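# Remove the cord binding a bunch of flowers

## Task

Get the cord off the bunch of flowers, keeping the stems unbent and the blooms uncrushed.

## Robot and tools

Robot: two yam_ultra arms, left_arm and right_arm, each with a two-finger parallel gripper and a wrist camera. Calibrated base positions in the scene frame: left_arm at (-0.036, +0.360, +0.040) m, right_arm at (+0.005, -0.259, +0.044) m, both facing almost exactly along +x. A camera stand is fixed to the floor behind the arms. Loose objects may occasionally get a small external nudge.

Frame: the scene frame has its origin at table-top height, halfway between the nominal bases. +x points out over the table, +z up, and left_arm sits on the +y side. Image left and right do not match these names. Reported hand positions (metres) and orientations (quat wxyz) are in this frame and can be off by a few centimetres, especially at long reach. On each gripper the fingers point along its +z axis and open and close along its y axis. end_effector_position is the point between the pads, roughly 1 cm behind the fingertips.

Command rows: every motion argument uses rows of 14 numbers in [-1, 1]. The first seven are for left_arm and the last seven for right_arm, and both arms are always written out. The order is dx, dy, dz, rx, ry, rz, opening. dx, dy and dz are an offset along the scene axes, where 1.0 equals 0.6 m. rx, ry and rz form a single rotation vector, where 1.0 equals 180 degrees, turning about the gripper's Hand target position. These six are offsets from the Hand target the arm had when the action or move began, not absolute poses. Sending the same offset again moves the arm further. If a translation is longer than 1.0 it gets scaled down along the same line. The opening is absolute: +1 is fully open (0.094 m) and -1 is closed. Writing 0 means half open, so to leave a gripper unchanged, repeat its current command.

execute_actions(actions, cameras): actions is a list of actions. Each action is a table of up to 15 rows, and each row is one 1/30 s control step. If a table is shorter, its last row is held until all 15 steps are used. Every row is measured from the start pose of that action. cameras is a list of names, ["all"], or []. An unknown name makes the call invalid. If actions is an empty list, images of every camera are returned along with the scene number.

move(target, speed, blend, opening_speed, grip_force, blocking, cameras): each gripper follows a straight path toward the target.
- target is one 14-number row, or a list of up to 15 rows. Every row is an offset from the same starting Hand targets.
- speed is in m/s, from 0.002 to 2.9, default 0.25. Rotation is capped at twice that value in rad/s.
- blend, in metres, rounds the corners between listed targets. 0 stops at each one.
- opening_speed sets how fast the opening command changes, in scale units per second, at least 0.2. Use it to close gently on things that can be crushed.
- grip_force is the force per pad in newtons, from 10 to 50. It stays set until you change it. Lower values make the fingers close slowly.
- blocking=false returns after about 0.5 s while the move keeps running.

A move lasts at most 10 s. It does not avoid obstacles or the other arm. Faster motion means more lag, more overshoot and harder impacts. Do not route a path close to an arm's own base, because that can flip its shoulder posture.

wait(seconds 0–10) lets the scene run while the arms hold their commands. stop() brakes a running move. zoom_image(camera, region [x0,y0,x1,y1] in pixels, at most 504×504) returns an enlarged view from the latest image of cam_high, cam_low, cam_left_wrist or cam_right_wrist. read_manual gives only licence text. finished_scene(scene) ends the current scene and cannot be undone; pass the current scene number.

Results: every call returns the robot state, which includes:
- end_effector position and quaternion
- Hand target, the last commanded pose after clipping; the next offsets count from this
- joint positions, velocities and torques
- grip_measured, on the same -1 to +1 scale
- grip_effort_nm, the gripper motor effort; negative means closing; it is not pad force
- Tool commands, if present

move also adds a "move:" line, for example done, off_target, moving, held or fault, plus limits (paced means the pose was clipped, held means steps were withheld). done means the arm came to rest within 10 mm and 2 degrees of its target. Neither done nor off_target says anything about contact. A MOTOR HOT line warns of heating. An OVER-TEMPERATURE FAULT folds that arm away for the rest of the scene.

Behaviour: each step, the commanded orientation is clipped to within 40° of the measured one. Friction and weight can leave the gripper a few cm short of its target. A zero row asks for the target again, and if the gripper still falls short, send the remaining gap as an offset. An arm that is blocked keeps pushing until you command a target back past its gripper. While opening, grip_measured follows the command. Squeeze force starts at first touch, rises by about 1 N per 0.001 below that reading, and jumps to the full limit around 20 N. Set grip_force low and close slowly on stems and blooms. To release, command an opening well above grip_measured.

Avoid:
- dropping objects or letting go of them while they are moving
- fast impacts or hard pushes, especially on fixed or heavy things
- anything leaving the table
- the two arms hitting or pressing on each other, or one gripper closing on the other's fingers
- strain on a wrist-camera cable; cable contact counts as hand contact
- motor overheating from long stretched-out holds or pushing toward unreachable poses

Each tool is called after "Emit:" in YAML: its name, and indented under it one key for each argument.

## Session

Emit:
execute_actions:
  actions: []

Emit:
zoom_image:
  camera: "cam_high"
  region: [180, 200, 350, 370]

Scene clock: 0.00 s.
left_arm: end_effector_position=(+0.3597, +0.4070, +0.1452) grip_measured=+1.000 grip_effort_nm=n/a end_effector_quat_wxyz=(+0.565, -0.106, +0.805, +0.148) | right_arm: end_effector_position=(+0.4167, -0.2487, +0.1592) grip_measured=+1.000 grip_effort_nm=n/a end_effector_quat_wxyz=(+0.610, -0.015, +0.792, -0.003)
Joint positions: left_arm=[-0.081 1.543 0.417 0.768 -0.44 -0.032 0.094] | right_arm=[0.015 1.572 0.395 0.918 0.013 -0.02 0.094]
Joint velocities: within noise
Joint torques (N m): no reading
Heat: left arm: 22 °C; right arm: 25 °C.
Hand target: left_arm +0.3592, +0.4073, +0.1441; +0.562, -0.106, +0.807, +0.150 | right_arm +0.4183, -0.2487, +0.1638; +0.614, -0.015, +0.789, -0.003
Tool commands: left_gripper/opening=+1.0 right_gripper/opening=+1.0

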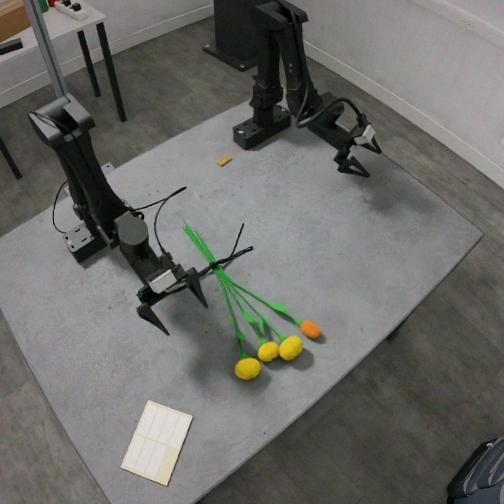

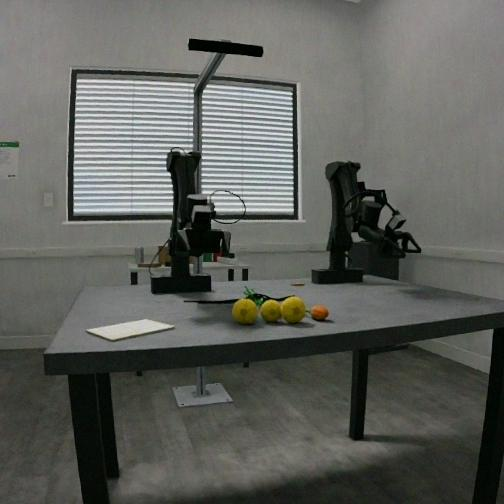

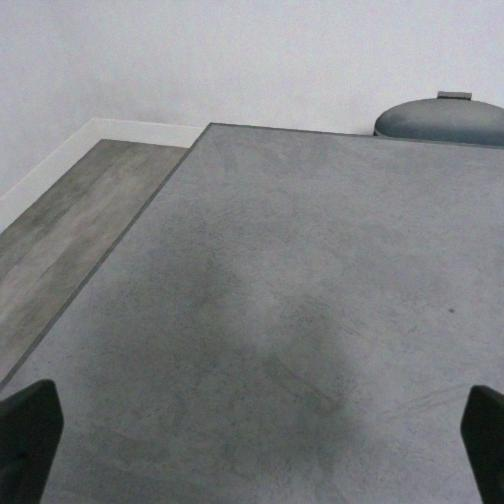

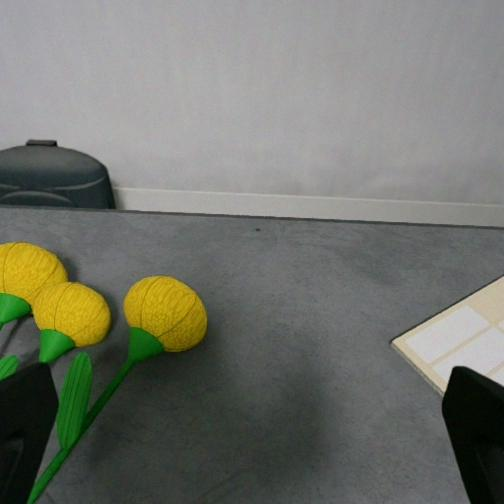

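Scaled by 2.965 from the camera's 504x504 image, which has a finer 720x720 frame.

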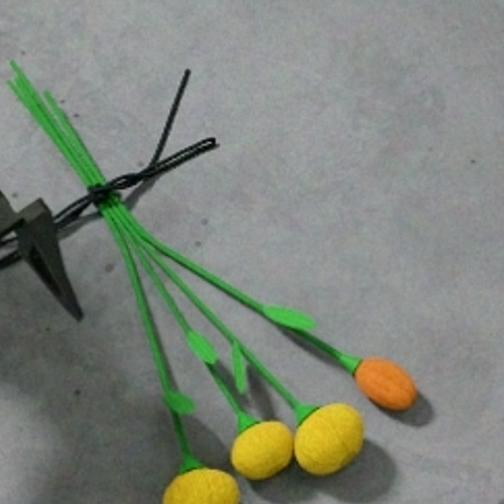

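Emit:
move:
  target: [-0.132,-0.3955,0.2265,-0.081,0.2457,-0.0893,1,-0.197,0.248,0.194,0.004,0.282,-0.0093,1]
  cameras: ["all"]
  speed: 0.3

Emit:
zoom_image:
  camera: "cam_right_wrist"
  region: [100, 160, 260, 320]

Scene clock: 23.43 s.
left_arm: end_effector_position=(+0.2783, +0.1707, +0.2822) grip_measured=+1.000 grip_effort_nm=0.00 end_effector_quat_wxyz=(+0.223, +0.003, +0.975, -0.006) | right_arm: end_effector_position=(+0.2992, -0.1023, +0.2741) grip_measured=+1.000 grip_effort_nm=0.00 end_effector_quat_wxyz=(+0.215, -0.003, +0.977, -0.003)
Joint positions: left_arm=[-0.676 1.644 1.761 -1.319 -0.263 -0.617 0.094] | right_arm=[0.607 1.514 1.585 -1.284 0.251 0.569 0.094]
Joint torques (N m): left_arm=[-0.01 -6.06 9.24 1.1 -0.15 -0.13] | right_arm=[0.06 -4.59 8.49 0.78 0.1 0.05]
Heat: left arm: 25 °C; right arm: 26 °C.
Hand target: left_arm +0.2799, +0.1700, +0.2801; +0.216, +0.000, +0.976, +0.000 | right_arm +0.3002, -0.1000, +0.2802; +0.217, +0.000, +0.976, +0.000
Off the commanded pose: left_arm 0.003 m, 1 deg | right_arm 0.007 m, 1 deg.
move: done

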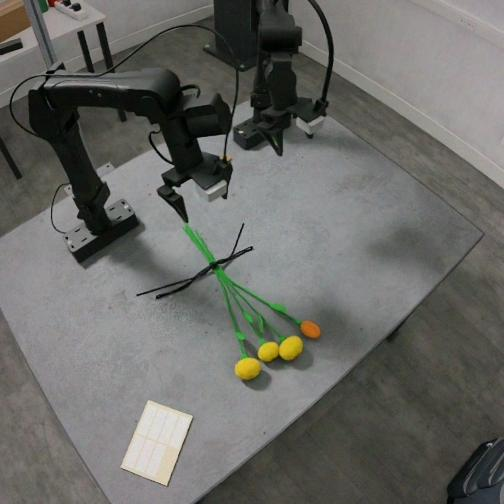

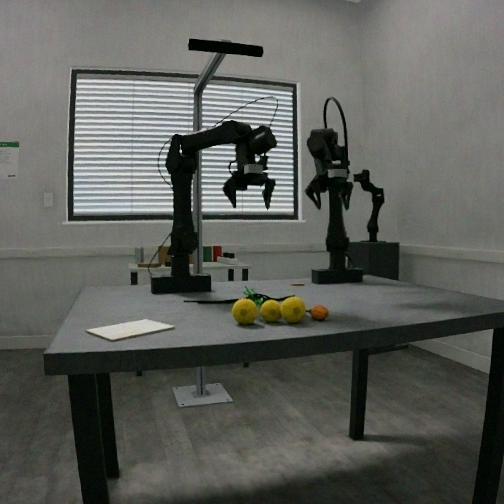

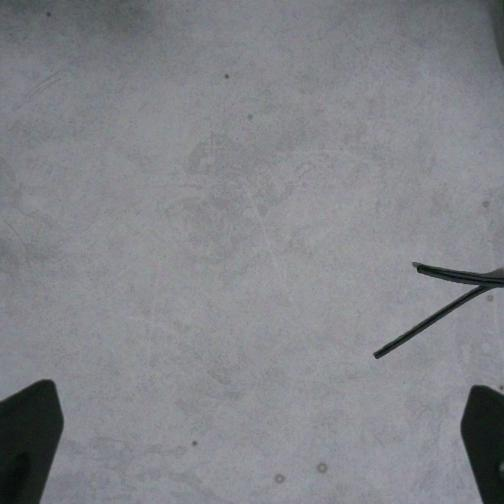

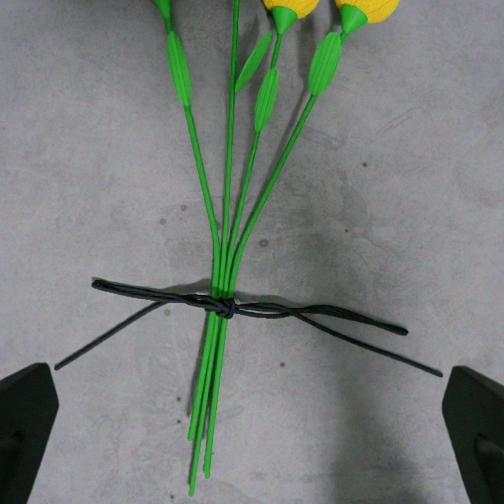

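Scaled by 3.150 from the camera's 504x504 image, which has a finer 720x720 frame.

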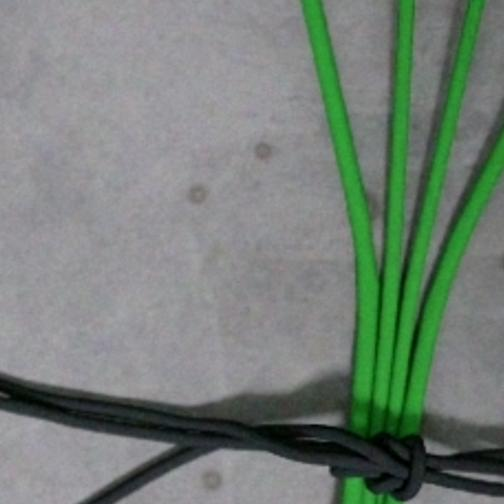

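Emit:
move:
  target: [-0.0532,-0.2117,-0.3668,0.0715,0.1263,-0.3223,-0.2,-0.0953,-0.2283,-0.367,0.115,0.1053,-0.5186,-0.2]
  cameras: ["cam_left_wrist","cam_right_wrist"]
  speed: 0.25

Scene clock: 71.97 s.
left_arm: end_effector_position=(+0.2478, +0.0483, +0.0689) grip_measured=-0.198 grip_effort_nm=-0.10 end_effector_quat_wxyz=(+0.006, +0.487, +0.873, +0.001) | right_arm: end_effector_position=(+0.2455, -0.2354, +0.0649) grip_measured=-0.198 grip_effort_nm=-0.10 end_effector_quat_wxyz=(+0.004, +0.732, +0.681, +0.003)
Joint positions: left_arm=[-0.841 2.187 1.728 -1.101 -0.007 0.181 0.038] | right_arm=[0.081 1.545 0.849 -0.865 0.002 1.738 0.038]
Joint torques (N m): left_arm=[-0.44 -10.3 8.69 0.61 0.1 0.04] | right_arm=[-0.66 -4.18 4.41 0.33 -0.04 0.08]
Heat: left arm: 24 °C; right arm: 29 °C.
Hand target: left_arm +0.2481, +0.0430, +0.0600; +0.000, +0.492, +0.870, +0.000 | right_arm +0.2430, -0.2369, +0.0600; +0.000, +0.737, +0.675, +0.000
Off the commanded pose: left_arm 0.010 m, 1 deg | right_arm 0.006 m, 1 deg.
move: done
Images, in order (width x height): cam_left_wrist 504x504, cam_right_wrist 504x504.

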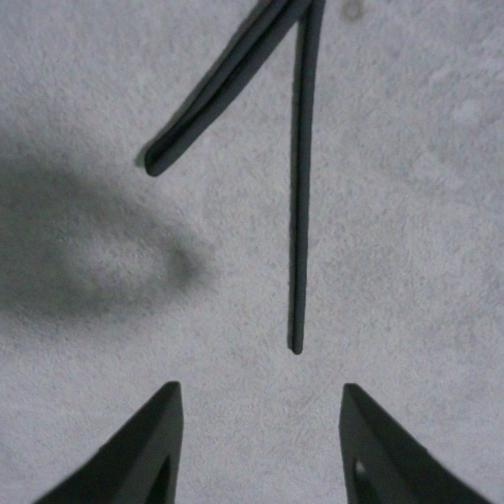

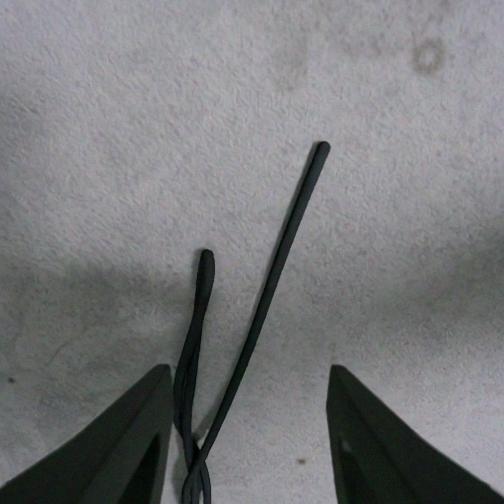

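Emit:
move:
  target: [-0.0125,-0.031,-0.0667,0,0,0,-0.2,-0.0267,-0.0423,-0.07,0,0,0,-0.5]
  cameras: ["cam_left_wrist","cam_right_wrist"]
  speed: 0.1

Scene clock: 104.70 s.
left_arm: end_effector_position=(+0.2431, +0.0250, +0.0364) grip_measured=-0.198 grip_effort_nm=-0.10 end_effector_quat_wxyz=(+0.012, +0.493, +0.870, -0.002) | right_arm: end_effector_position=(+0.2297, -0.2607, +0.0223) grip_measured=-0.498 grip_effort_nm=-0.10 end_effector_quat_wxyz=(+0.003, +0.738, +0.675, +0.003)
Joint positions: left_arm=[-0.884 2.267 1.728 -1.009 -0.005 0.152 0.038] | right_arm=[-0.026 1.583 0.687 -0.667 0 1.648 0.024]
Joint torques (N m): left_arm=[-0.2 -10.76 6.22 0.76 0.06 -0.07] | right_arm=[-0.73 -3.99 4 0.38 -0.01 -0.15]
Heat: left arm: 24 °C; right arm: 26 °C.
Hand target: left_arm +0.2406, +0.0244, +0.0200; +0.000, +0.492, +0.870, +0.000 | right_arm +0.2270, -0.2623, +0.0180; +0.000, +0.737, +0.675, +0.000
Off the commanded pose: left_arm 0.017 m, 1 deg | right_arm 0.005 m, 1 deg.
move: off_target (left_arm)
Images, in order (width x height): cam_left_wrist 504x504, cam_right_wrist 504x504.

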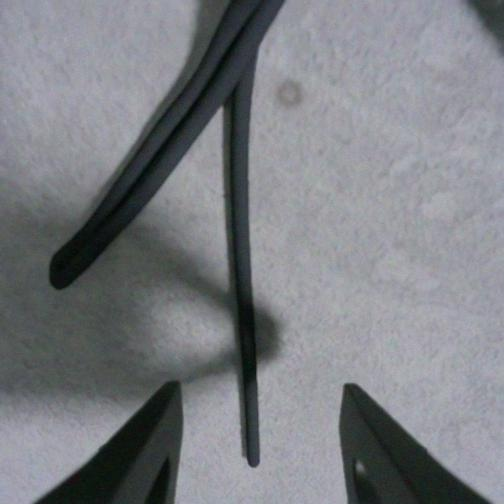

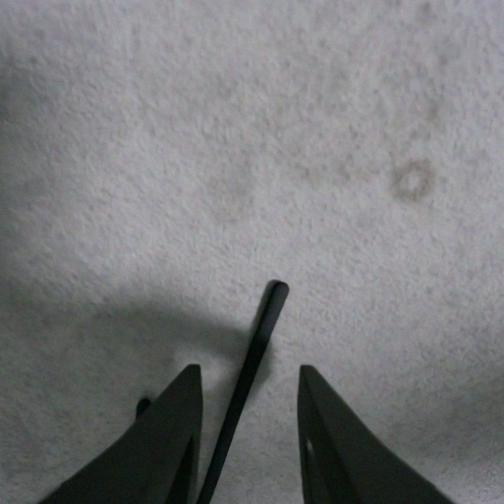

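Emit:
move:
  target: [0.008,-0.018,-0.036,0,0,0,-0.3,0,0,-0.0175,0,0,0,-0.5]
  cameras: ["cam_left_wrist","cam_right_wrist"]
  speed: 0.06

Scene clock: 115.17 s.
left_arm: end_effector_position=(+0.2456, +0.0182, +0.0154) grip_measured=-0.298 grip_effort_nm=-0.09 end_effector_quat_wxyz=(+0.008, +0.493, +0.870, +0.000) | right_arm: end_effector_position=(+0.2309, -0.2607, +0.0124) grip_measured=-0.498 grip_effort_nm=-0.10 end_effector_quat_wxyz=(+0.004, +0.738, +0.675, +0.004)
Joint positions: left_arm=[-0.889 2.329 1.748 -0.976 -0.005 0.144 0.033] | right_arm=[-0.026 1.614 0.669 -0.614 0 1.647 0.024]
Joint torques (N m): left_arm=[-0.57 -9.98 8.1 0.75 0.1 -0.09] | right_arm=[-0.59 -3.88 3.73 0.35 0.01 -0.1]
Heat: left arm: 24 °C; right arm: 26 °C.
Hand target: left_arm +0.2453, +0.0137, -0.0016; +0.000, +0.492, +0.870, +0.000 | right_arm +0.2270, -0.2623, +0.0075; +0.000, +0.737, +0.675, +0.000
Off the commanded pose: left_arm 0.018 m, 1 deg | right_arm 0.006 m, 1 deg.
move: off_target (left_arm)
Images, in order (width x height): cam_left_wrist 504x504, cam_right_wrist 504x504.

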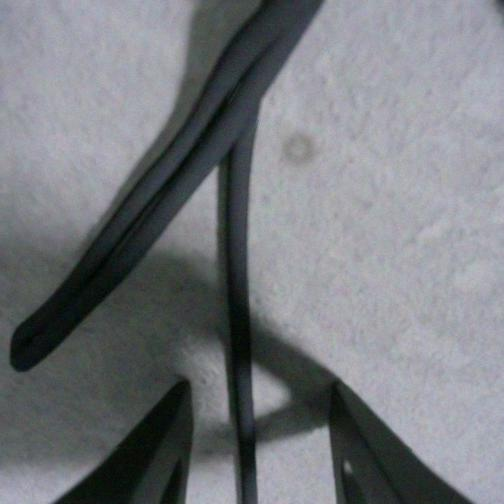

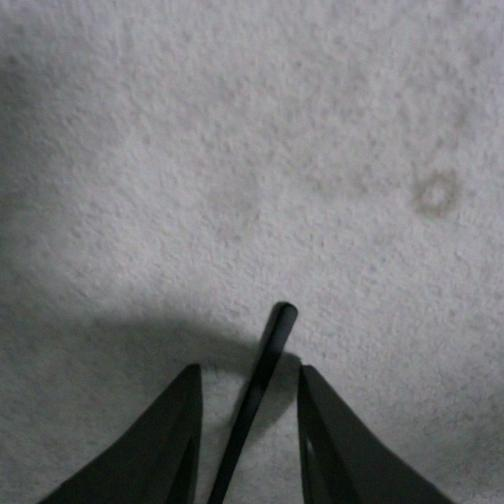

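Emit:
move:
  target:
    - [0,0,-0.006,0,0,0,-0.3,0,0,-0.003,0,0,0,-0.5]
    - [0,0,-0.006,0,0,0,-0.95,0,0,-0.003,0,0,0,-0.95]
  cameras: ["cam_left_wrist","cam_right_wrist"]
  speed: 0.05
  grip_force: [40, 40]

Scene clock: 122.57 s.
left_arm: end_effector_position=(+0.2478, +0.0166, +0.0152) grip_measured=-0.926 grip_effort_nm=-0.80 end_effector_quat_wxyz=(+0.013, +0.492, +0.870, +0.000) | right_arm: end_effector_position=(+0.2324, -0.2607, +0.0113) grip_measured=-0.947 grip_effort_nm=-0.58 end_effector_quat_wxyz=(+0.005, +0.738, +0.675, +0.006)
Joint positions: left_arm=[-0.889 2.33 1.748 -0.965 -0.009 0.144 0.003] | right_arm=[-0.026 1.619 0.669 -0.605 0 1.647 0.002]
Joint torques (N m): left_arm=[-0.55 -9.61 7.42 0.79 0.11 -0.06] | right_arm=[-0.72 -3.99 3.45 0.37 0 -0.09]
Heat: left arm: 24 °C; right arm: 26 °C.
Hand target: left_arm +0.2453, +0.0137, -0.0053; +0.000, +0.492, +0.870, +0.000 | right_arm +0.2269, -0.2623, +0.0057; +0.000, +0.737, +0.675, +0.000
Off the commanded pose: left_arm 0.021 m, 2 deg | right_arm 0.008 m, 1 deg.
grip_force (N): 40, 40
move: off_target (left_arm); target 2's new opening was sent with left_arm's hand 0.021 m and 1 deg from that target
Images, in order (width x height): cam_left_wrist 504x504, cam_right_wrist 504x504.

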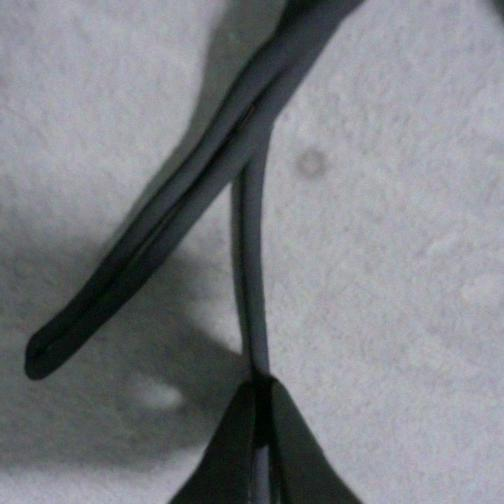

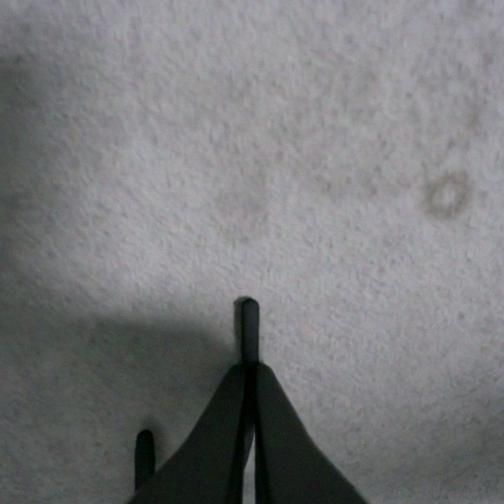

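Emit:
move:
  target: [0.045,0.119,0.029,0,0,0,-0.95,0.072,-0.113,0.027,0,0,0,-0.95]
  cameras: ["cam_high","cam_left_wrist"]
  speed: 0.06

Emit:
zoom_image:
  camera: "cam_high"
  region: [130, 190, 300, 360]

Scene clock: 137.20 s.
left_arm: end_effector_position=(+0.2715, +0.0724, +0.0142) grip_measured=-0.928 grip_effort_nm=-0.85 end_effector_quat_wxyz=(+0.003, +0.494, +0.869, -0.018) | right_arm: end_effector_position=(+0.2697, -0.3250, +0.0211) grip_measured=-0.947 grip_effort_nm=-0.53 end_effector_quat_wxyz=(+0.002, +0.738, +0.675, +0.010)
Joint positions: left_arm=[-0.743 2.25 1.604 -0.912 0.033 0.293 0.003] | right_arm=[-0.272 1.752 0.871 -0.676 -0.016 1.402 0.002]
Joint torques (N m): left_arm=[0.84 -14.5 4.1 0.56 -0.32 0.07] | right_arm=[-0.68 -5.05 6.6 0.06 0.16 -0.11]
Heat: left arm: 24 °C; right arm: 26 °C.
Hand target: left_arm +0.2723, +0.0851, +0.0121; +0.000, +0.492, +0.870, +0.000 | right_arm +0.2702, -0.3301, +0.0220; +0.000, +0.738, +0.675, +0.000
Off the commanded pose: left_arm 0.013 m, 2 deg | right_arm 0.005 m, 1 deg.
grip_force (N): 40, 40
move: off_target (left_arm)
Images, in order (width x height): cam_high 504x504, cam_left_wrist 504x504.

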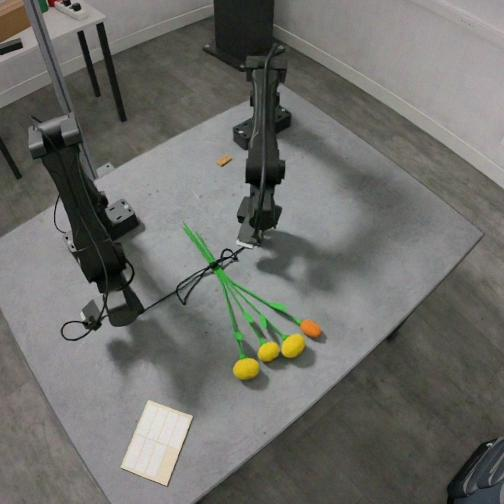

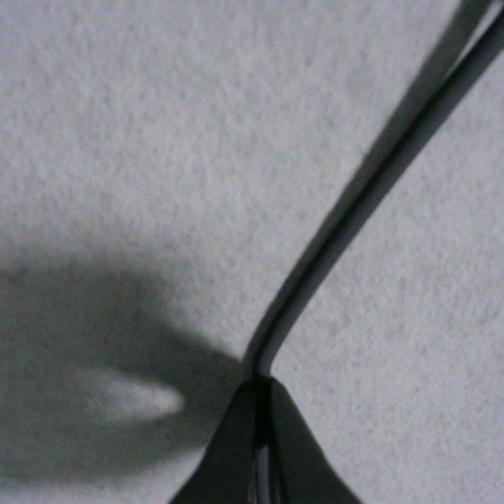

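Scaled by 2.965 from the camera's 504x504 image, which has a finer 720x720 frame.

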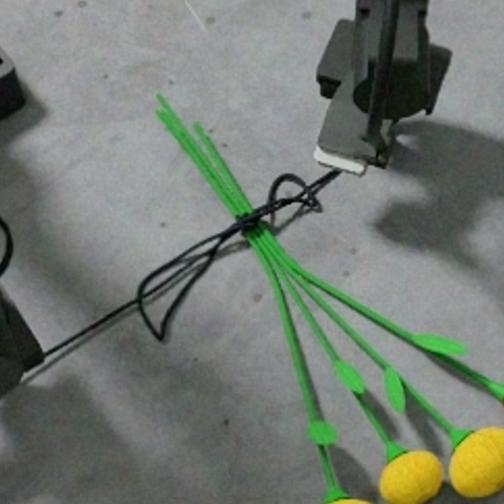

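Emit:
move:
  target: [0.015,0.117,0.015,0,0,0,-0.95,0.015,-0.117,0.007,0,0,0,-0.95]
  cameras: ["cam_high"]
  speed: 0.06

Emit:
zoom_image:
  camera: "cam_high"
  region: [150, 200, 300, 350]

Scene clock: 146.17 s.
left_arm: end_effector_position=(+0.2784, +0.1535, +0.0138) grip_measured=-0.928 grip_effort_nm=-0.85 end_effector_quat_wxyz=(-0.015, +0.491, +0.871, -0.003) | right_arm: end_effector_position=(+0.2788, -0.3949, +0.0255) grip_measured=-0.947 grip_effort_nm=-0.53 end_effector_quat_wxyz=(+0.003, +0.738, +0.674, +0.009)
Joint positions: left_arm=[-0.583 2.132 1.406 -0.874 0.007 0.447 0.003] | right_arm=[-0.486 1.854 1.024 -0.73 -0.014 1.189 0.002]
Joint torques (N m): left_arm=[0.39 -14.9 4.53 0.66 -0.04 0.08] | right_arm=[-0.4 -5.96 6.89 -0.05 0.15 -0.11]
Heat: left arm: 24 °C; right arm: 26 °C.
Hand target: left_arm +0.2813, +0.1554, +0.0210; -0.001, +0.492, +0.870, +0.000 | right_arm +0.2792, -0.4004, +0.0262; +0.000, +0.737, +0.675, +0.000
Off the commanded pose: left_arm 0.008 m, 2 deg | right_arm 0.005 m, 1 deg.
grip_force (N): 40, 40
move: done
Images, in order (width x height): cam_high 504x504.

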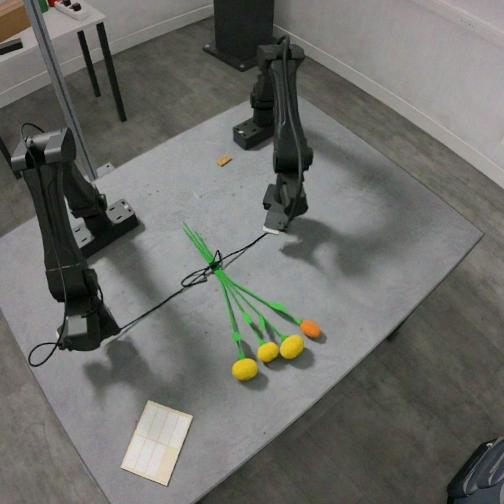

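Scaled by 3.360 from the camera's 504x504 image, which has a finer 720x720 frame.

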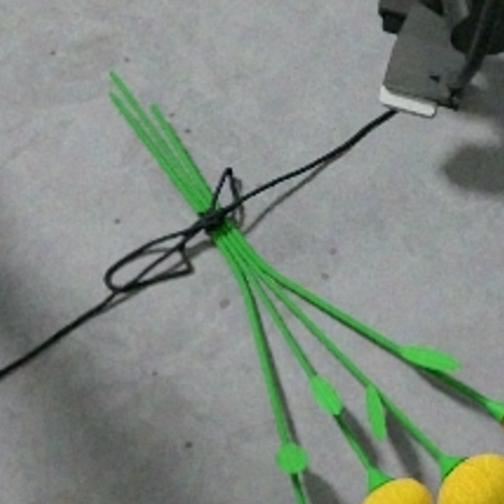

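Emit:
move:
  target: [0.005,0.117,0.005,0,0,0,-0.95,0.005,-0.083,0.003,0,0,0,-0.95]
  cameras: ["cam_high"]
  speed: 0.05

Emit:
zoom_image:
  camera: "cam_high"
  region: [160, 210, 270, 320]

Scene clock: 156.93 s.
left_arm: end_effector_position=(+0.2800, +0.2263, +0.0149) grip_measured=-0.928 grip_effort_nm=-0.85 end_effector_quat_wxyz=(-0.021, +0.490, +0.871, -0.002) | right_arm: end_effector_position=(+0.2824, -0.4440, +0.0277) grip_measured=-0.948 grip_effort_nm=-0.59 end_effector_quat_wxyz=(+0.003, +0.738, +0.675, +0.008)
Joint positions: left_arm=[-0.406 2.032 1.252 -0.832 0 0.622 0.003] | right_arm=[-0.612 1.941 1.158 -0.777 -0.014 1.062 0.002]
Joint velocities: left_arm=[within noise] | right_arm=[-0.012 0.017 -0.002 -0.051 0.022 0.022 -0.005]
Joint torques (N m): left_arm=[0.27 -14.42 4.75 0.65 0.02 0.01] | right_arm=[-0.65 -6.79 7.09 0.03 0.17 -0.14]
Heat: left arm: 24 °C; right arm: 27 °C.
Hand target: left_arm +0.2844, +0.2255, +0.0241; +0.000, +0.492, +0.870, +0.000 | right_arm +0.2821, -0.4501, +0.0279; +0.000, +0.737, +0.675, -0.001
Off the commanded pose: left_arm 0.010 m, 2 deg | right_arm 0.006 m, 1 deg.
grip_force (N): 40, 40
move: done
Images, in order (width x height): cam_high 504x504.

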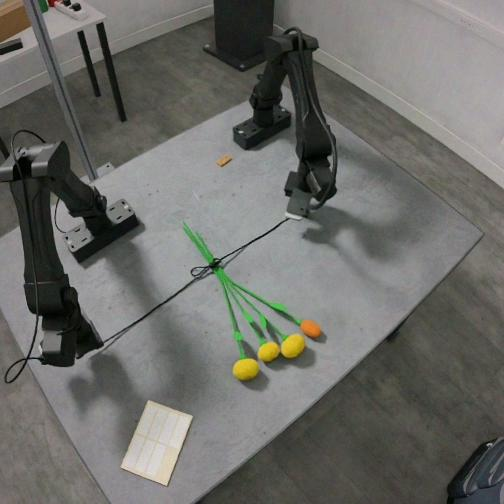

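Scaled by 4.582 from the camera's 504x504 image, which has a finer 720x720 frame.

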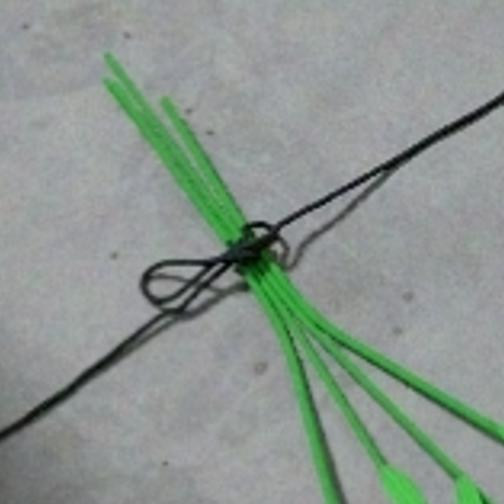

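Emit:
move:
  target: [0.005,0.117,0.005,0,0,0,-0.95,0.0,-0.06,0.003,0,0,0,-0.95]
  cameras: ["cam_high"]
  speed: 0.05

Emit:
zoom_image:
  camera: "cam_high"
  region: [160, 210, 270, 320]

Scene clock: 166.63 s.
left_arm: end_effector_position=(+0.2837, +0.2959, +0.0190) grip_measured=-0.928 grip_effort_nm=-0.85 end_effector_quat_wxyz=(-0.019, +0.490, +0.871, -0.005) | right_arm: end_effector_position=(+0.2828, -0.4797, +0.0299) grip_measured=-0.949 grip_effort_nm=-0.63 end_effector_quat_wxyz=(+0.003, +0.738, +0.675, +0.008)
Joint positions: left_arm=[-0.205 1.966 1.171 -0.816 -0.003 0.823 0.003] | right_arm=[-0.694 2.009 1.267 -0.82 -0.014 0.979 0.002]
Joint velocities: left_arm=[within noise] | right_arm=[0.007 -0.002 -0.007 0.007 0.007 0.022 0.01]
Joint torques (N m): left_arm=[0.21 -13.63 4.85 0.65 0.11 0.03] | right_arm=[-0.49 -7.32 7.24 0.05 0.17 -0.13]
Heat: left arm: 24 °C; right arm: 27 °C.
Hand target: left_arm +0.2874, +0.2957, +0.0271; +0.000, +0.492, +0.870, +0.000 | right_arm +0.2822, -0.4861, +0.0298; +0.000, +0.737, +0.675, +0.000
Off the commanded pose: left_arm 0.009 m, 2 deg | right_arm 0.006 m, 1 deg.
grip_force (N): 40, 40
move: done
Images, in order (width x height): cam_high 504x504.

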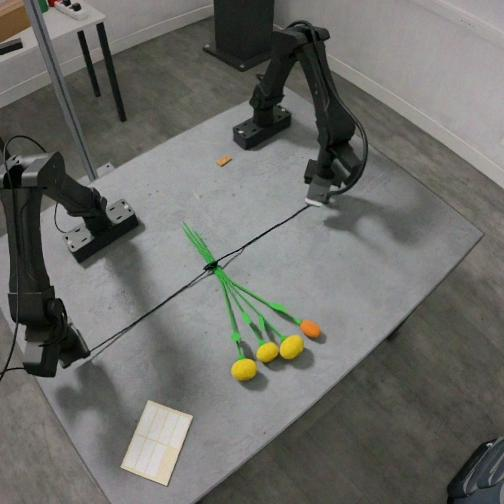

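Scaled by 4.582 from the camera's 504x504 image, which has a finer 720x720 frame.

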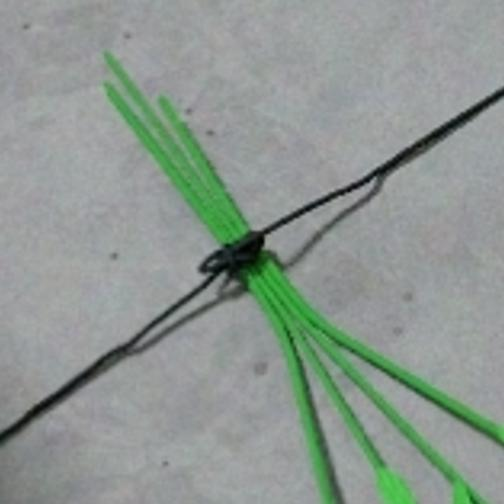

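Emit:
move:
  target: [0.0,0.02,0.0,0,0,0,-0.95,0.0,-0.06,0.0,0,0,0,-0.95]
  cameras: ["cam_high"]
  speed: 0.04

Emit:
zoom_image:
  camera: "cam_high"
  region: [170, 220, 260, 310]

Scene clock: 177.20 s.
left_arm: end_effector_position=(+0.2835, +0.3069, +0.0189) grip_measured=-0.928 grip_effort_nm=-0.84 end_effector_quat_wxyz=(-0.019, +0.491, +0.871, -0.005) | right_arm: end_effector_position=(+0.2838, -0.5162, +0.0305) grip_measured=-0.948 grip_effort_nm=-0.59 end_effector_quat_wxyz=(+0.005, +0.738, +0.675, +0.007)
Joint positions: left_arm=[-0.172 1.959 1.161 -0.812 -0.003 0.859 0.003] | right_arm=[-0.767 2.088 1.392 -0.864 -0.014 0.906 0.002]
Joint velocities: left_arm=[within noise] | right_arm=[-0.002 0.002 0.002 0.007 0.007 -0.007 0.009]
Joint torques (N m): left_arm=[0.38 -13.45 4.71 0.66 0.04 0.04] | right_arm=[-0.55 -7.95 7.27 0.06 0.17 -0.13]
Heat: left arm: 25 °C; right arm: 28 °C.
Hand target: left_arm +0.2873, +0.3077, +0.0271; +0.000, +0.492, +0.870, +0.000 | right_arm +0.2822, -0.5221, +0.0297; +0.000, +0.737, +0.675, +0.000
Off the commanded pose: left_arm 0.009 m, 2 deg | right_arm 0.006 m, 1 deg.
grip_force (N): 40, 40
move: done
Images, in order (width x height): cam_high 504x504.

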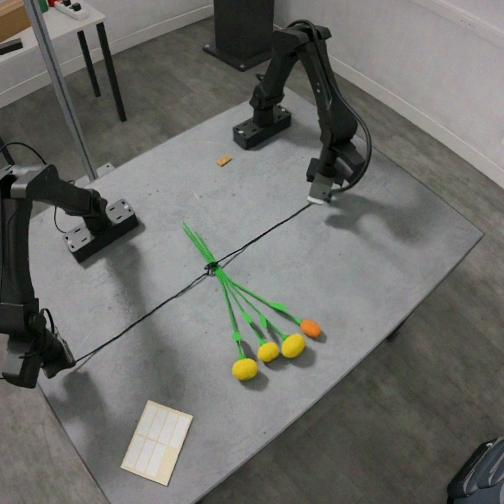

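Scaled by 5.600 from the camera's 504x504 image, which has a finer 720x720 frame.

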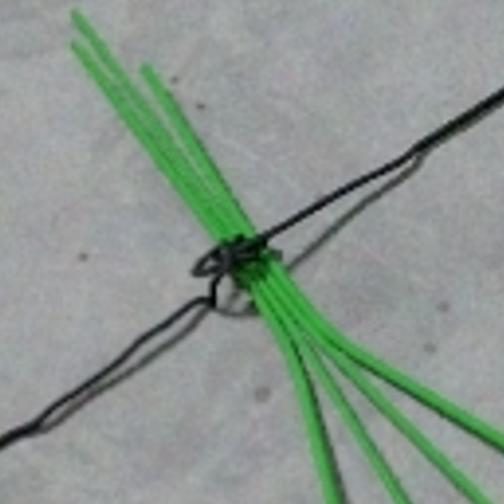

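Emit:
move:
  target: [0.02,0.09,0.0,0,0,0,-0.95,0.0,0.0,0.0,0,0,0,-0.95]
  cameras: ["cam_high"]
  speed: 0.04

Emit:
zoom_image:
  camera: "cam_high"
  region: [170, 220, 260, 310]

Scene clock: 189.17 s.
left_arm: end_effector_position=(+0.2878, +0.3612, +0.0189) grip_measured=-0.928 grip_effort_nm=-0.85 end_effector_quat_wxyz=(-0.018, +0.490, +0.871, -0.008) | right_arm: end_effector_position=(+0.2836, -0.5160, +0.0305) grip_measured=-0.947 grip_effort_nm=-0.57 end_effector_quat_wxyz=(+0.005, +0.738, +0.675, +0.007)
Joint positions: left_arm=[-0.004 1.959 1.161 -0.812 -0.004 1.025 0.003] | right_arm=[-0.767 2.088 1.392 -0.864 -0.014 0.905 0.002]
Joint torques (N m): left_arm=[0.44 -11.33 7.98 0.52 0.07 0.02] | right_arm=[-0.69 -7.91 7.34 0.02 0.16 -0.1]
Heat: left arm: 25 °C; right arm: 27 °C.
Hand target: left_arm +0.2993, +0.3617, +0.0271; -0.001, +0.492, +0.870, +0.000 | right_arm +0.2822, -0.5221, +0.0297; +0.000, +0.737, +0.675, +0.000
Off the commanded pose: left_arm 0.014 m, 2 deg | right_arm 0.006 m, 1 deg.
grip_force (N): 40, 40
move: off_target (left_arm)
Images, in order (width x height): cam_high 504x504.

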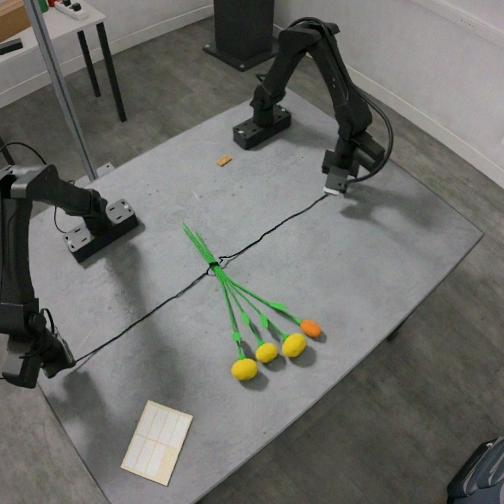

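Scaled by 5.600 from the camera's 504x504 image, which has a finer 720x720 frame.

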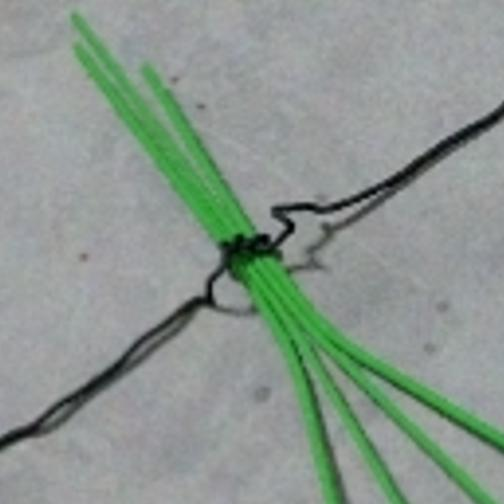

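Emit:
move:
  target:
    - [0,0,-0.035,0,0,0,-0.95,0,0,0,0,0,0,-0.95]
    - [0,0,-0.035,0,0,0,-0.3,0,0,0,0,0,0,-0.95]
    - [0,-0.01,0.16,0,0,0,-0.3,0,0,0,0,0,0,-0.95]
    - [-0.1288,-0.7128,0.155,-0.0848,-0.1146,0.2458,0.2,0,0,0,0,0,0,-0.95]
  cameras: ["cam_high","cam_left_wrist"]
  speed: [0.06,0.1,0.15,0.25]
  blend: [0,0,0.03,0]

Scene clock: 253.60 s.
left_arm: end_effector_position=(+0.2171, -0.0680, +0.1318) grip_measured=+0.198 grip_effort_nm=0.10 end_effector_quat_wxyz=(+0.216, +0.123, +0.967, -0.046) | right_arm: end_effector_position=(+0.2836, -0.5160, +0.0305) grip_measured=-0.948 grip_effort_nm=-0.60 end_effector_quat_wxyz=(+0.005, +0.738, +0.675, +0.007)
Joint positions: left_arm=[-1.156 2.162 1.856 -0.949 -0.319 -0.847 0.056] | right_arm=[-0.767 2.088 1.392 -0.864 -0.014 0.905 0.002]
Joint velocities: left_arm=[within noise] | right_arm=[-0.002 0.002 0.002 0.051 0.007 -0.037 -0.004]
Joint torques (N m): left_arm=[0.13 -10.26 9.62 0.99 -0.37 -0.06] | right_arm=[-0.75 -8.18 7.32 0.02 0.16 -0.07]
Heat: left arm: 24 °C; right arm: 27 °C.
Hand target: left_arm +0.2222, -0.0660, +0.1202; +0.215, +0.119, +0.969, -0.027 | right_arm +0.2822, -0.5221, +0.0297; +0.000, +0.737, +0.675, +0.000
Off the commanded pose: left_arm 0.013 m, 2 deg | right_arm 0.006 m, 1 deg.
grip_force (N): 40, 40
move: off_target (left_arm); target 2's new opening was sent with left_arm's hand 0.014 m and 2 deg from that target; target 4's new opening was sent with left_arm's hand 0.013 m and 2 deg from that target
Images, in order (width x height): cam_high 504x504, cam_left_wrist 504x504.

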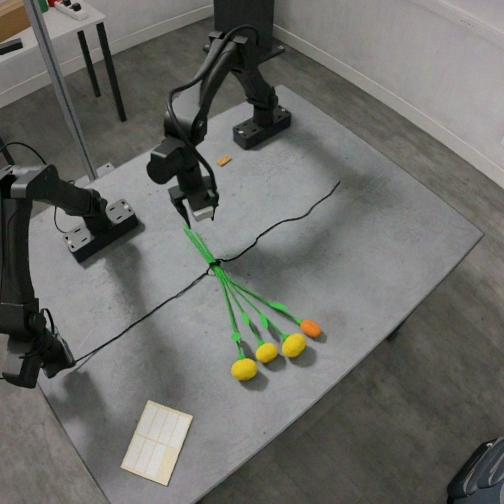

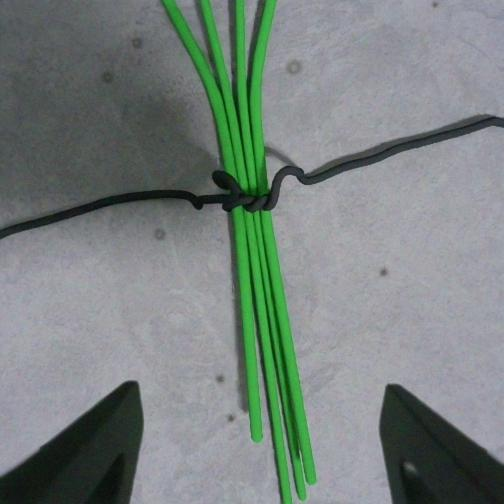

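Emit:
move:
  target: [0.025,-0.0125,-0.1,0,0,0.039,0.2, 0,0,0,0,0,0,-0.95]
  speed: 0.12
  cameras: ["cam_left_wrist"]

Scene clock: 307.63 s.
left_arm: end_effector_position=(+0.2297, -0.0712, +0.0691) grip_measured=+0.198 grip_effort_nm=0.11 end_effector_quat_wxyz=(+0.208, +0.067, +0.976, -0.020) | right_arm: end_effector_position=(+0.2836, -0.5160, +0.0305) grip_measured=-0.947 grip_effort_nm=-0.58 end_effector_quat_wxyz=(+0.004, +0.738, +0.675, +0.007)
Joint positions: left_arm=[-1.145 2.308 1.86 -0.877 -0.346 -0.961 0.056] | right_arm=[-0.767 2.088 1.392 -0.865 -0.014 0.905 0.002]
Joint torques (N m): left_arm=[0.4 -11.74 9.46 1.13 -0.46 -0.07] | right_arm=[-0.73 -8.2 7.23 0.02 0.17 -0.11]
Heat: left arm: 26 °C; right arm: 27 °C.
Hand target: left_arm +0.2371, -0.0735, +0.0602; +0.216, +0.060, +0.975, -0.013 | right_arm +0.2822, -0.5221, +0.0297; +0.000, +0.737, +0.675, +0.000
Off the commanded pose: left_arm 0.012 m, 1 deg | right_arm 0.006 m, 1 deg.
grip_force (N): 40, 40
move: off_target (left_arm)
Images, in order (width x height): cam_left_wrist 504x504.

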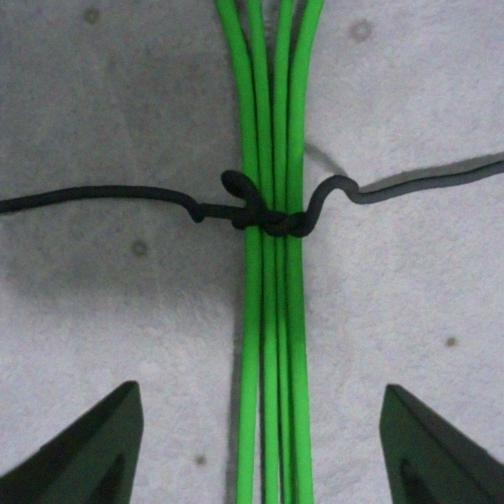

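Emit:
move:
  target: [0.0,-0.013,-0.077,0,0,0,0.2, 0,0,0,0,0,0,-0.95]
  speed: 0.1
  cameras: ["cam_left_wrist"]

Scene clock: 319.80 s.
left_arm: end_effector_position=(+0.2370, -0.0865, +0.0343) grip_measured=+0.198 grip_effort_nm=0.10 end_effector_quat_wxyz=(+0.216, +0.060, +0.974, -0.033) | right_arm: end_effector_position=(+0.2836, -0.5160, +0.0305) grip_measured=-0.948 grip_effort_nm=-0.52 end_effector_quat_wxyz=(+0.004, +0.738, +0.675, +0.007)
Joint positions: left_arm=[-1.145 2.392 1.856 -0.76 -0.348 -0.969 0.056] | right_arm=[-0.767 2.088 1.392 -0.865 -0.014 0.905 0.002]
Joint torques (N m): left_arm=[-0.24 -11.95 6.19 1.19 -0.43 -0.07] | right_arm=[-0.65 -7.88 7.49 0.02 0.15 -0.12]
Heat: left arm: 26 °C; right arm: 27 °C.
Hand target: left_arm +0.2370, -0.0813, +0.0140; +0.216, +0.060, +0.975, -0.013 | right_arm +0.2822, -0.5221, +0.0297; +0.000, +0.737, +0.675, +0.000
Off the commanded pose: left_arm 0.021 m, 2 deg | right_arm 0.006 m, 1 deg.
grip_force (N): 40, 40
move: off_target (left_arm)
Images, in order (width x height): cam_left_wrist 504x504.

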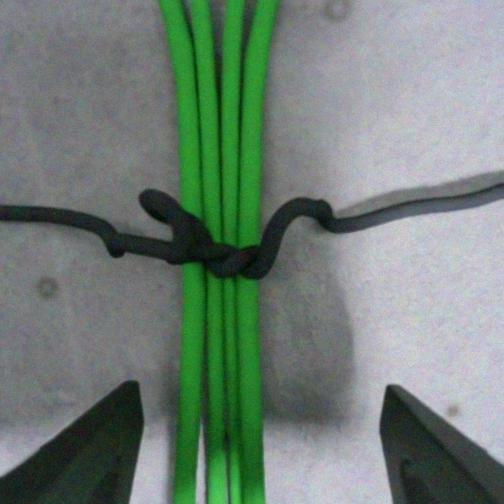

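Emit:
move:
  target: [0.0,0.016,-0.018,0,0,0.008,0.2, 0,0,0,0,0,0,-0.95]
  speed: 0.08
  cameras: ["cam_left_wrist"]

Scene clock: 328.60 s.
left_arm: end_effector_position=(+0.2351, -0.0802, +0.0210) grip_measured=+0.198 grip_effort_nm=0.10 end_effector_quat_wxyz=(+0.216, +0.051, +0.975, -0.030) | right_arm: end_effector_position=(+0.2836, -0.5160, +0.0305) grip_measured=-0.950 grip_effort_nm=-0.63 end_effector_quat_wxyz=(+0.004, +0.738, +0.675, +0.007)
Joint positions: left_arm=[-1.145 2.392 1.802 -0.715 -0.354 -0.989 0.056] | right_arm=[-0.767 2.088 1.392 -0.865 -0.014 0.905 0.002]
Joint torques (N m): left_arm=[0.34 -12.49 5.57 1.17 -0.39 -0.08] | right_arm=[-0.46 -7.98 7.42 0.03 0.14 -0.1]
Heat: left arm: 25 °C; right arm: 27 °C.
Hand target: left_arm +0.2371, -0.0718, +0.0033; +0.216, +0.048, +0.975, -0.011 | right_arm +0.2822, -0.5221, +0.0297; +0.000, +0.737, +0.675, +0.000
Off the commanded pose: left_arm 0.020 m, 2 deg | right_arm 0.006 m, 1 deg.
grip_force (N): 40, 40
move: off_target (left_arm)
Images, in order (width x height): cam_left_wrist 504x504.

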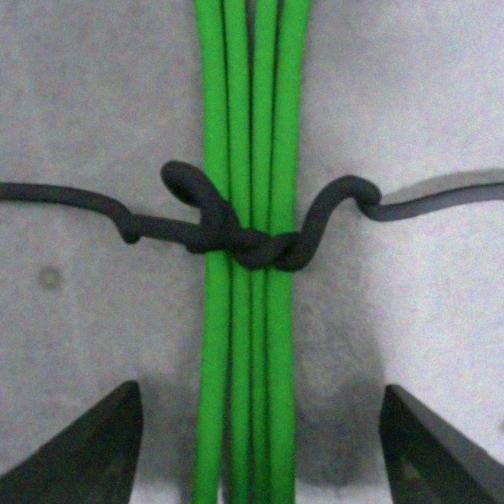

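Emit:
move:
  target:
    - [0.0,0.0,0.008,0,0,0,-0.55, 0,0,0,0,0,0,-0.95]
    - [0.0,0.0,0.008,0,0,0,-0.78, 0,0,0,0,0,0,-0.95]
  grip_force: [15, 40]
  opening_speed: 0.4
  cameras: ["cam_left_wrist"]

Scene clock: 341.27 s.
left_arm: end_effector_position=(+0.2368, -0.0791, +0.0216) grip_measured=-0.757 grip_effort_nm=-0.36 end_effector_quat_wxyz=(+0.221, +0.049, +0.974, -0.027) | right_arm: end_effector_position=(+0.2836, -0.5160, +0.0305) grip_measured=-0.950 grip_effort_nm=-0.62 end_effector_quat_wxyz=(+0.004, +0.738, +0.675, +0.007)
Joint positions: left_arm=[-1.145 2.392 1.801 -0.714 -0.366 -0.992 0.011] | right_arm=[-0.767 2.088 1.392 -0.865 -0.014 0.905 0.002]
Joint velocities: left_arm=[within noise] | right_arm=[0.002 0.012 -0.012 0.037 -0.037 0.095 -0.006]
Joint torques (N m): left_arm=[0.36 -13.12 6.42 1.01 -0.28 -0.05] | right_arm=[-0.55 -7.87 7.2 0.06 0.18 -0.11]
Heat: left arm: 25 °C; right arm: 27 °C.
Hand target: left_arm +0.2371, -0.0717, +0.0080; +0.216, +0.047, +0.975, -0.011 | right_arm +0.2822, -0.5221, +0.0297; +0.000, +0.737, +0.675, +0.000
Off the commanded pose: left_arm 0.015 m, 2 deg | right_arm 0.006 m, 1 deg.
grip_force (N): 15, 40
move: off_target (left_arm); target 2's new opening was sent with left_arm's hand 0.015 m and 2 deg from that target
Images, in order (width x height): cam_left_wrist 504x504.

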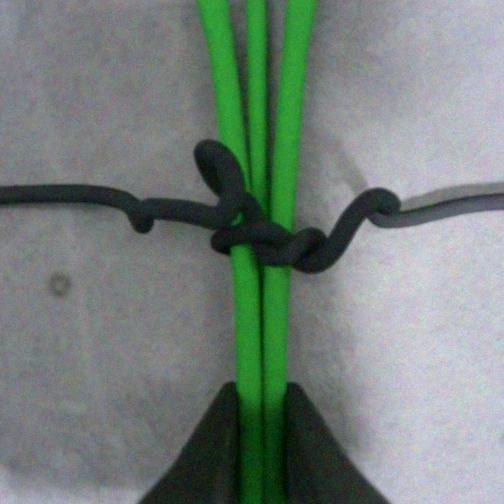

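Emit:
move:
  target: [0.0,0.0,0.0,0,0,0,-0.78, -0.1,-0.1,0.015,0,0,0,-0.95]
  speed: 0.06
  cameras: ["cam_left_wrist","cam_high"]

Scene clock: 353.80 s.
left_arm: end_effector_position=(+0.2371, -0.0829, +0.0220) grip_measured=-0.759 grip_effort_nm=-0.38 end_effector_quat_wxyz=(+0.221, +0.048, +0.974, -0.036) | right_arm: end_effector_position=(+0.2199, -0.5662, +0.0375) grip_measured=-0.947 grip_effort_nm=-0.55 end_effector_quat_wxyz=(-0.015, +0.737, +0.676, +0.010)
Joint positions: left_arm=[-1.145 2.392 1.801 -0.7 -0.358 -0.993 0.011] | right_arm=[-0.983 2.099 1.44 -0.943 -0.016 0.687 0.002]
Joint torques (N m): left_arm=[0.24 -13.18 6.46 0.94 -0.42 -0.03] | right_arm=[-0.91 -8.23 8.14 0.3 0.16 -0.11]
Heat: left arm: 25 °C; right arm: 27 °C.
Hand target: left_arm +0.2371, -0.0717, +0.0080; +0.216, +0.047, +0.975, -0.011 | right_arm +0.2223, -0.5821, +0.0387; +0.000, +0.737, +0.675, +0.000
Off the commanded pose: left_arm 0.018 m, 3 deg | right_arm 0.016 m, 2 deg.
grip_force (N): 15, 40
move: off_target (left_arm, right_arm)
Images, in order (width x height): cam_high 504x504, cam_left_wrist 504x504.

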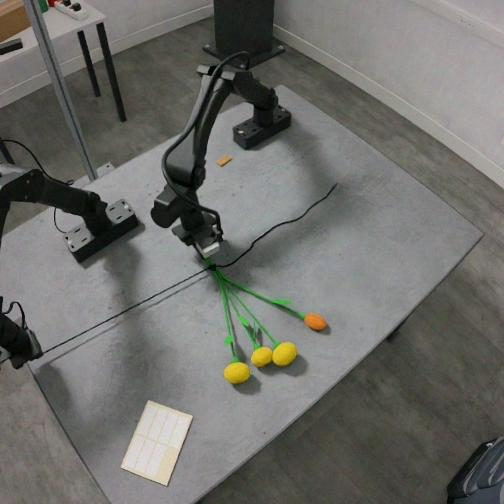

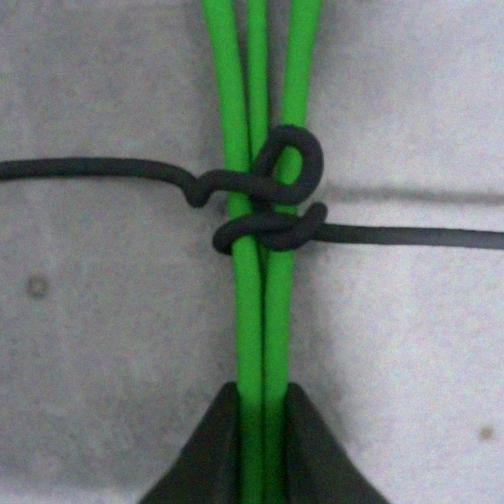

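Emit:
move:
  target: [0.0,0.0,0.0,0,0,0,-0.78, -0.2,-0.03,0.0,0,0,-0.08,-0.95]
  speed: 0.06
  cameras: ["cam_left_wrist","cam_high"]

Scene clock: 362.43 s.
left_arm: end_effector_position=(+0.2303, -0.0993, +0.0228) grip_measured=-0.759 grip_effort_nm=-0.38 end_effector_quat_wxyz=(+0.212, +0.057, +0.973, -0.067) | right_arm: end_effector_position=(+0.1078, -0.5719, +0.0292) grip_measured=-0.948 grip_effort_nm=-0.53 end_effector_quat_wxyz=(-0.050, +0.814, +0.577, +0.038)
Joint positions: left_arm=[-1.155 2.392 1.801 -0.653 -0.311 -0.983 0.011] | right_arm=[-1.291 2.034 1.294 -0.949 -0.041 0.627 0.002]
Joint velocities: left_arm=[within noise] | right_arm=[-0.007 -0.007 -0.002 -0.007 -0.022 -0.037 0.005]
Joint torques (N m): left_arm=[0.99 -13.41 6.41 0.62 -0.91 -0.11] | right_arm=[-1.43 -12.1 5.15 0.81 0.45 -0.08]
Heat: left arm: 26 °C; right arm: 28 °C.
Hand target: left_arm +0.2371, -0.0718, +0.0080; +0.216, +0.047, +0.975, -0.011 | right_arm +0.1022, -0.6001, +0.0387; +0.000, +0.816, +0.578, +0.000
Off the commanded pose: left_arm 0.032 m, 7 deg | right_arm 0.030 m, 7 deg.
grip_force (N): 15, 40
move: off_target (left_arm, right_arm)
Images, in order (width x height): cam_high 504x504, cam_left_wrist 504x504.

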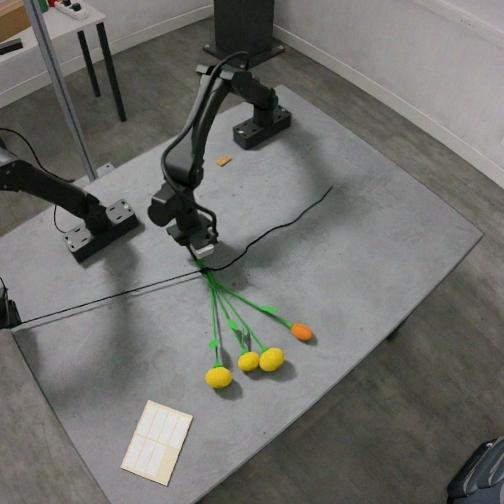

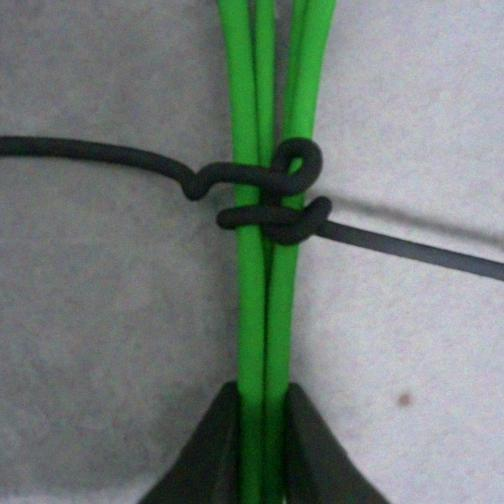

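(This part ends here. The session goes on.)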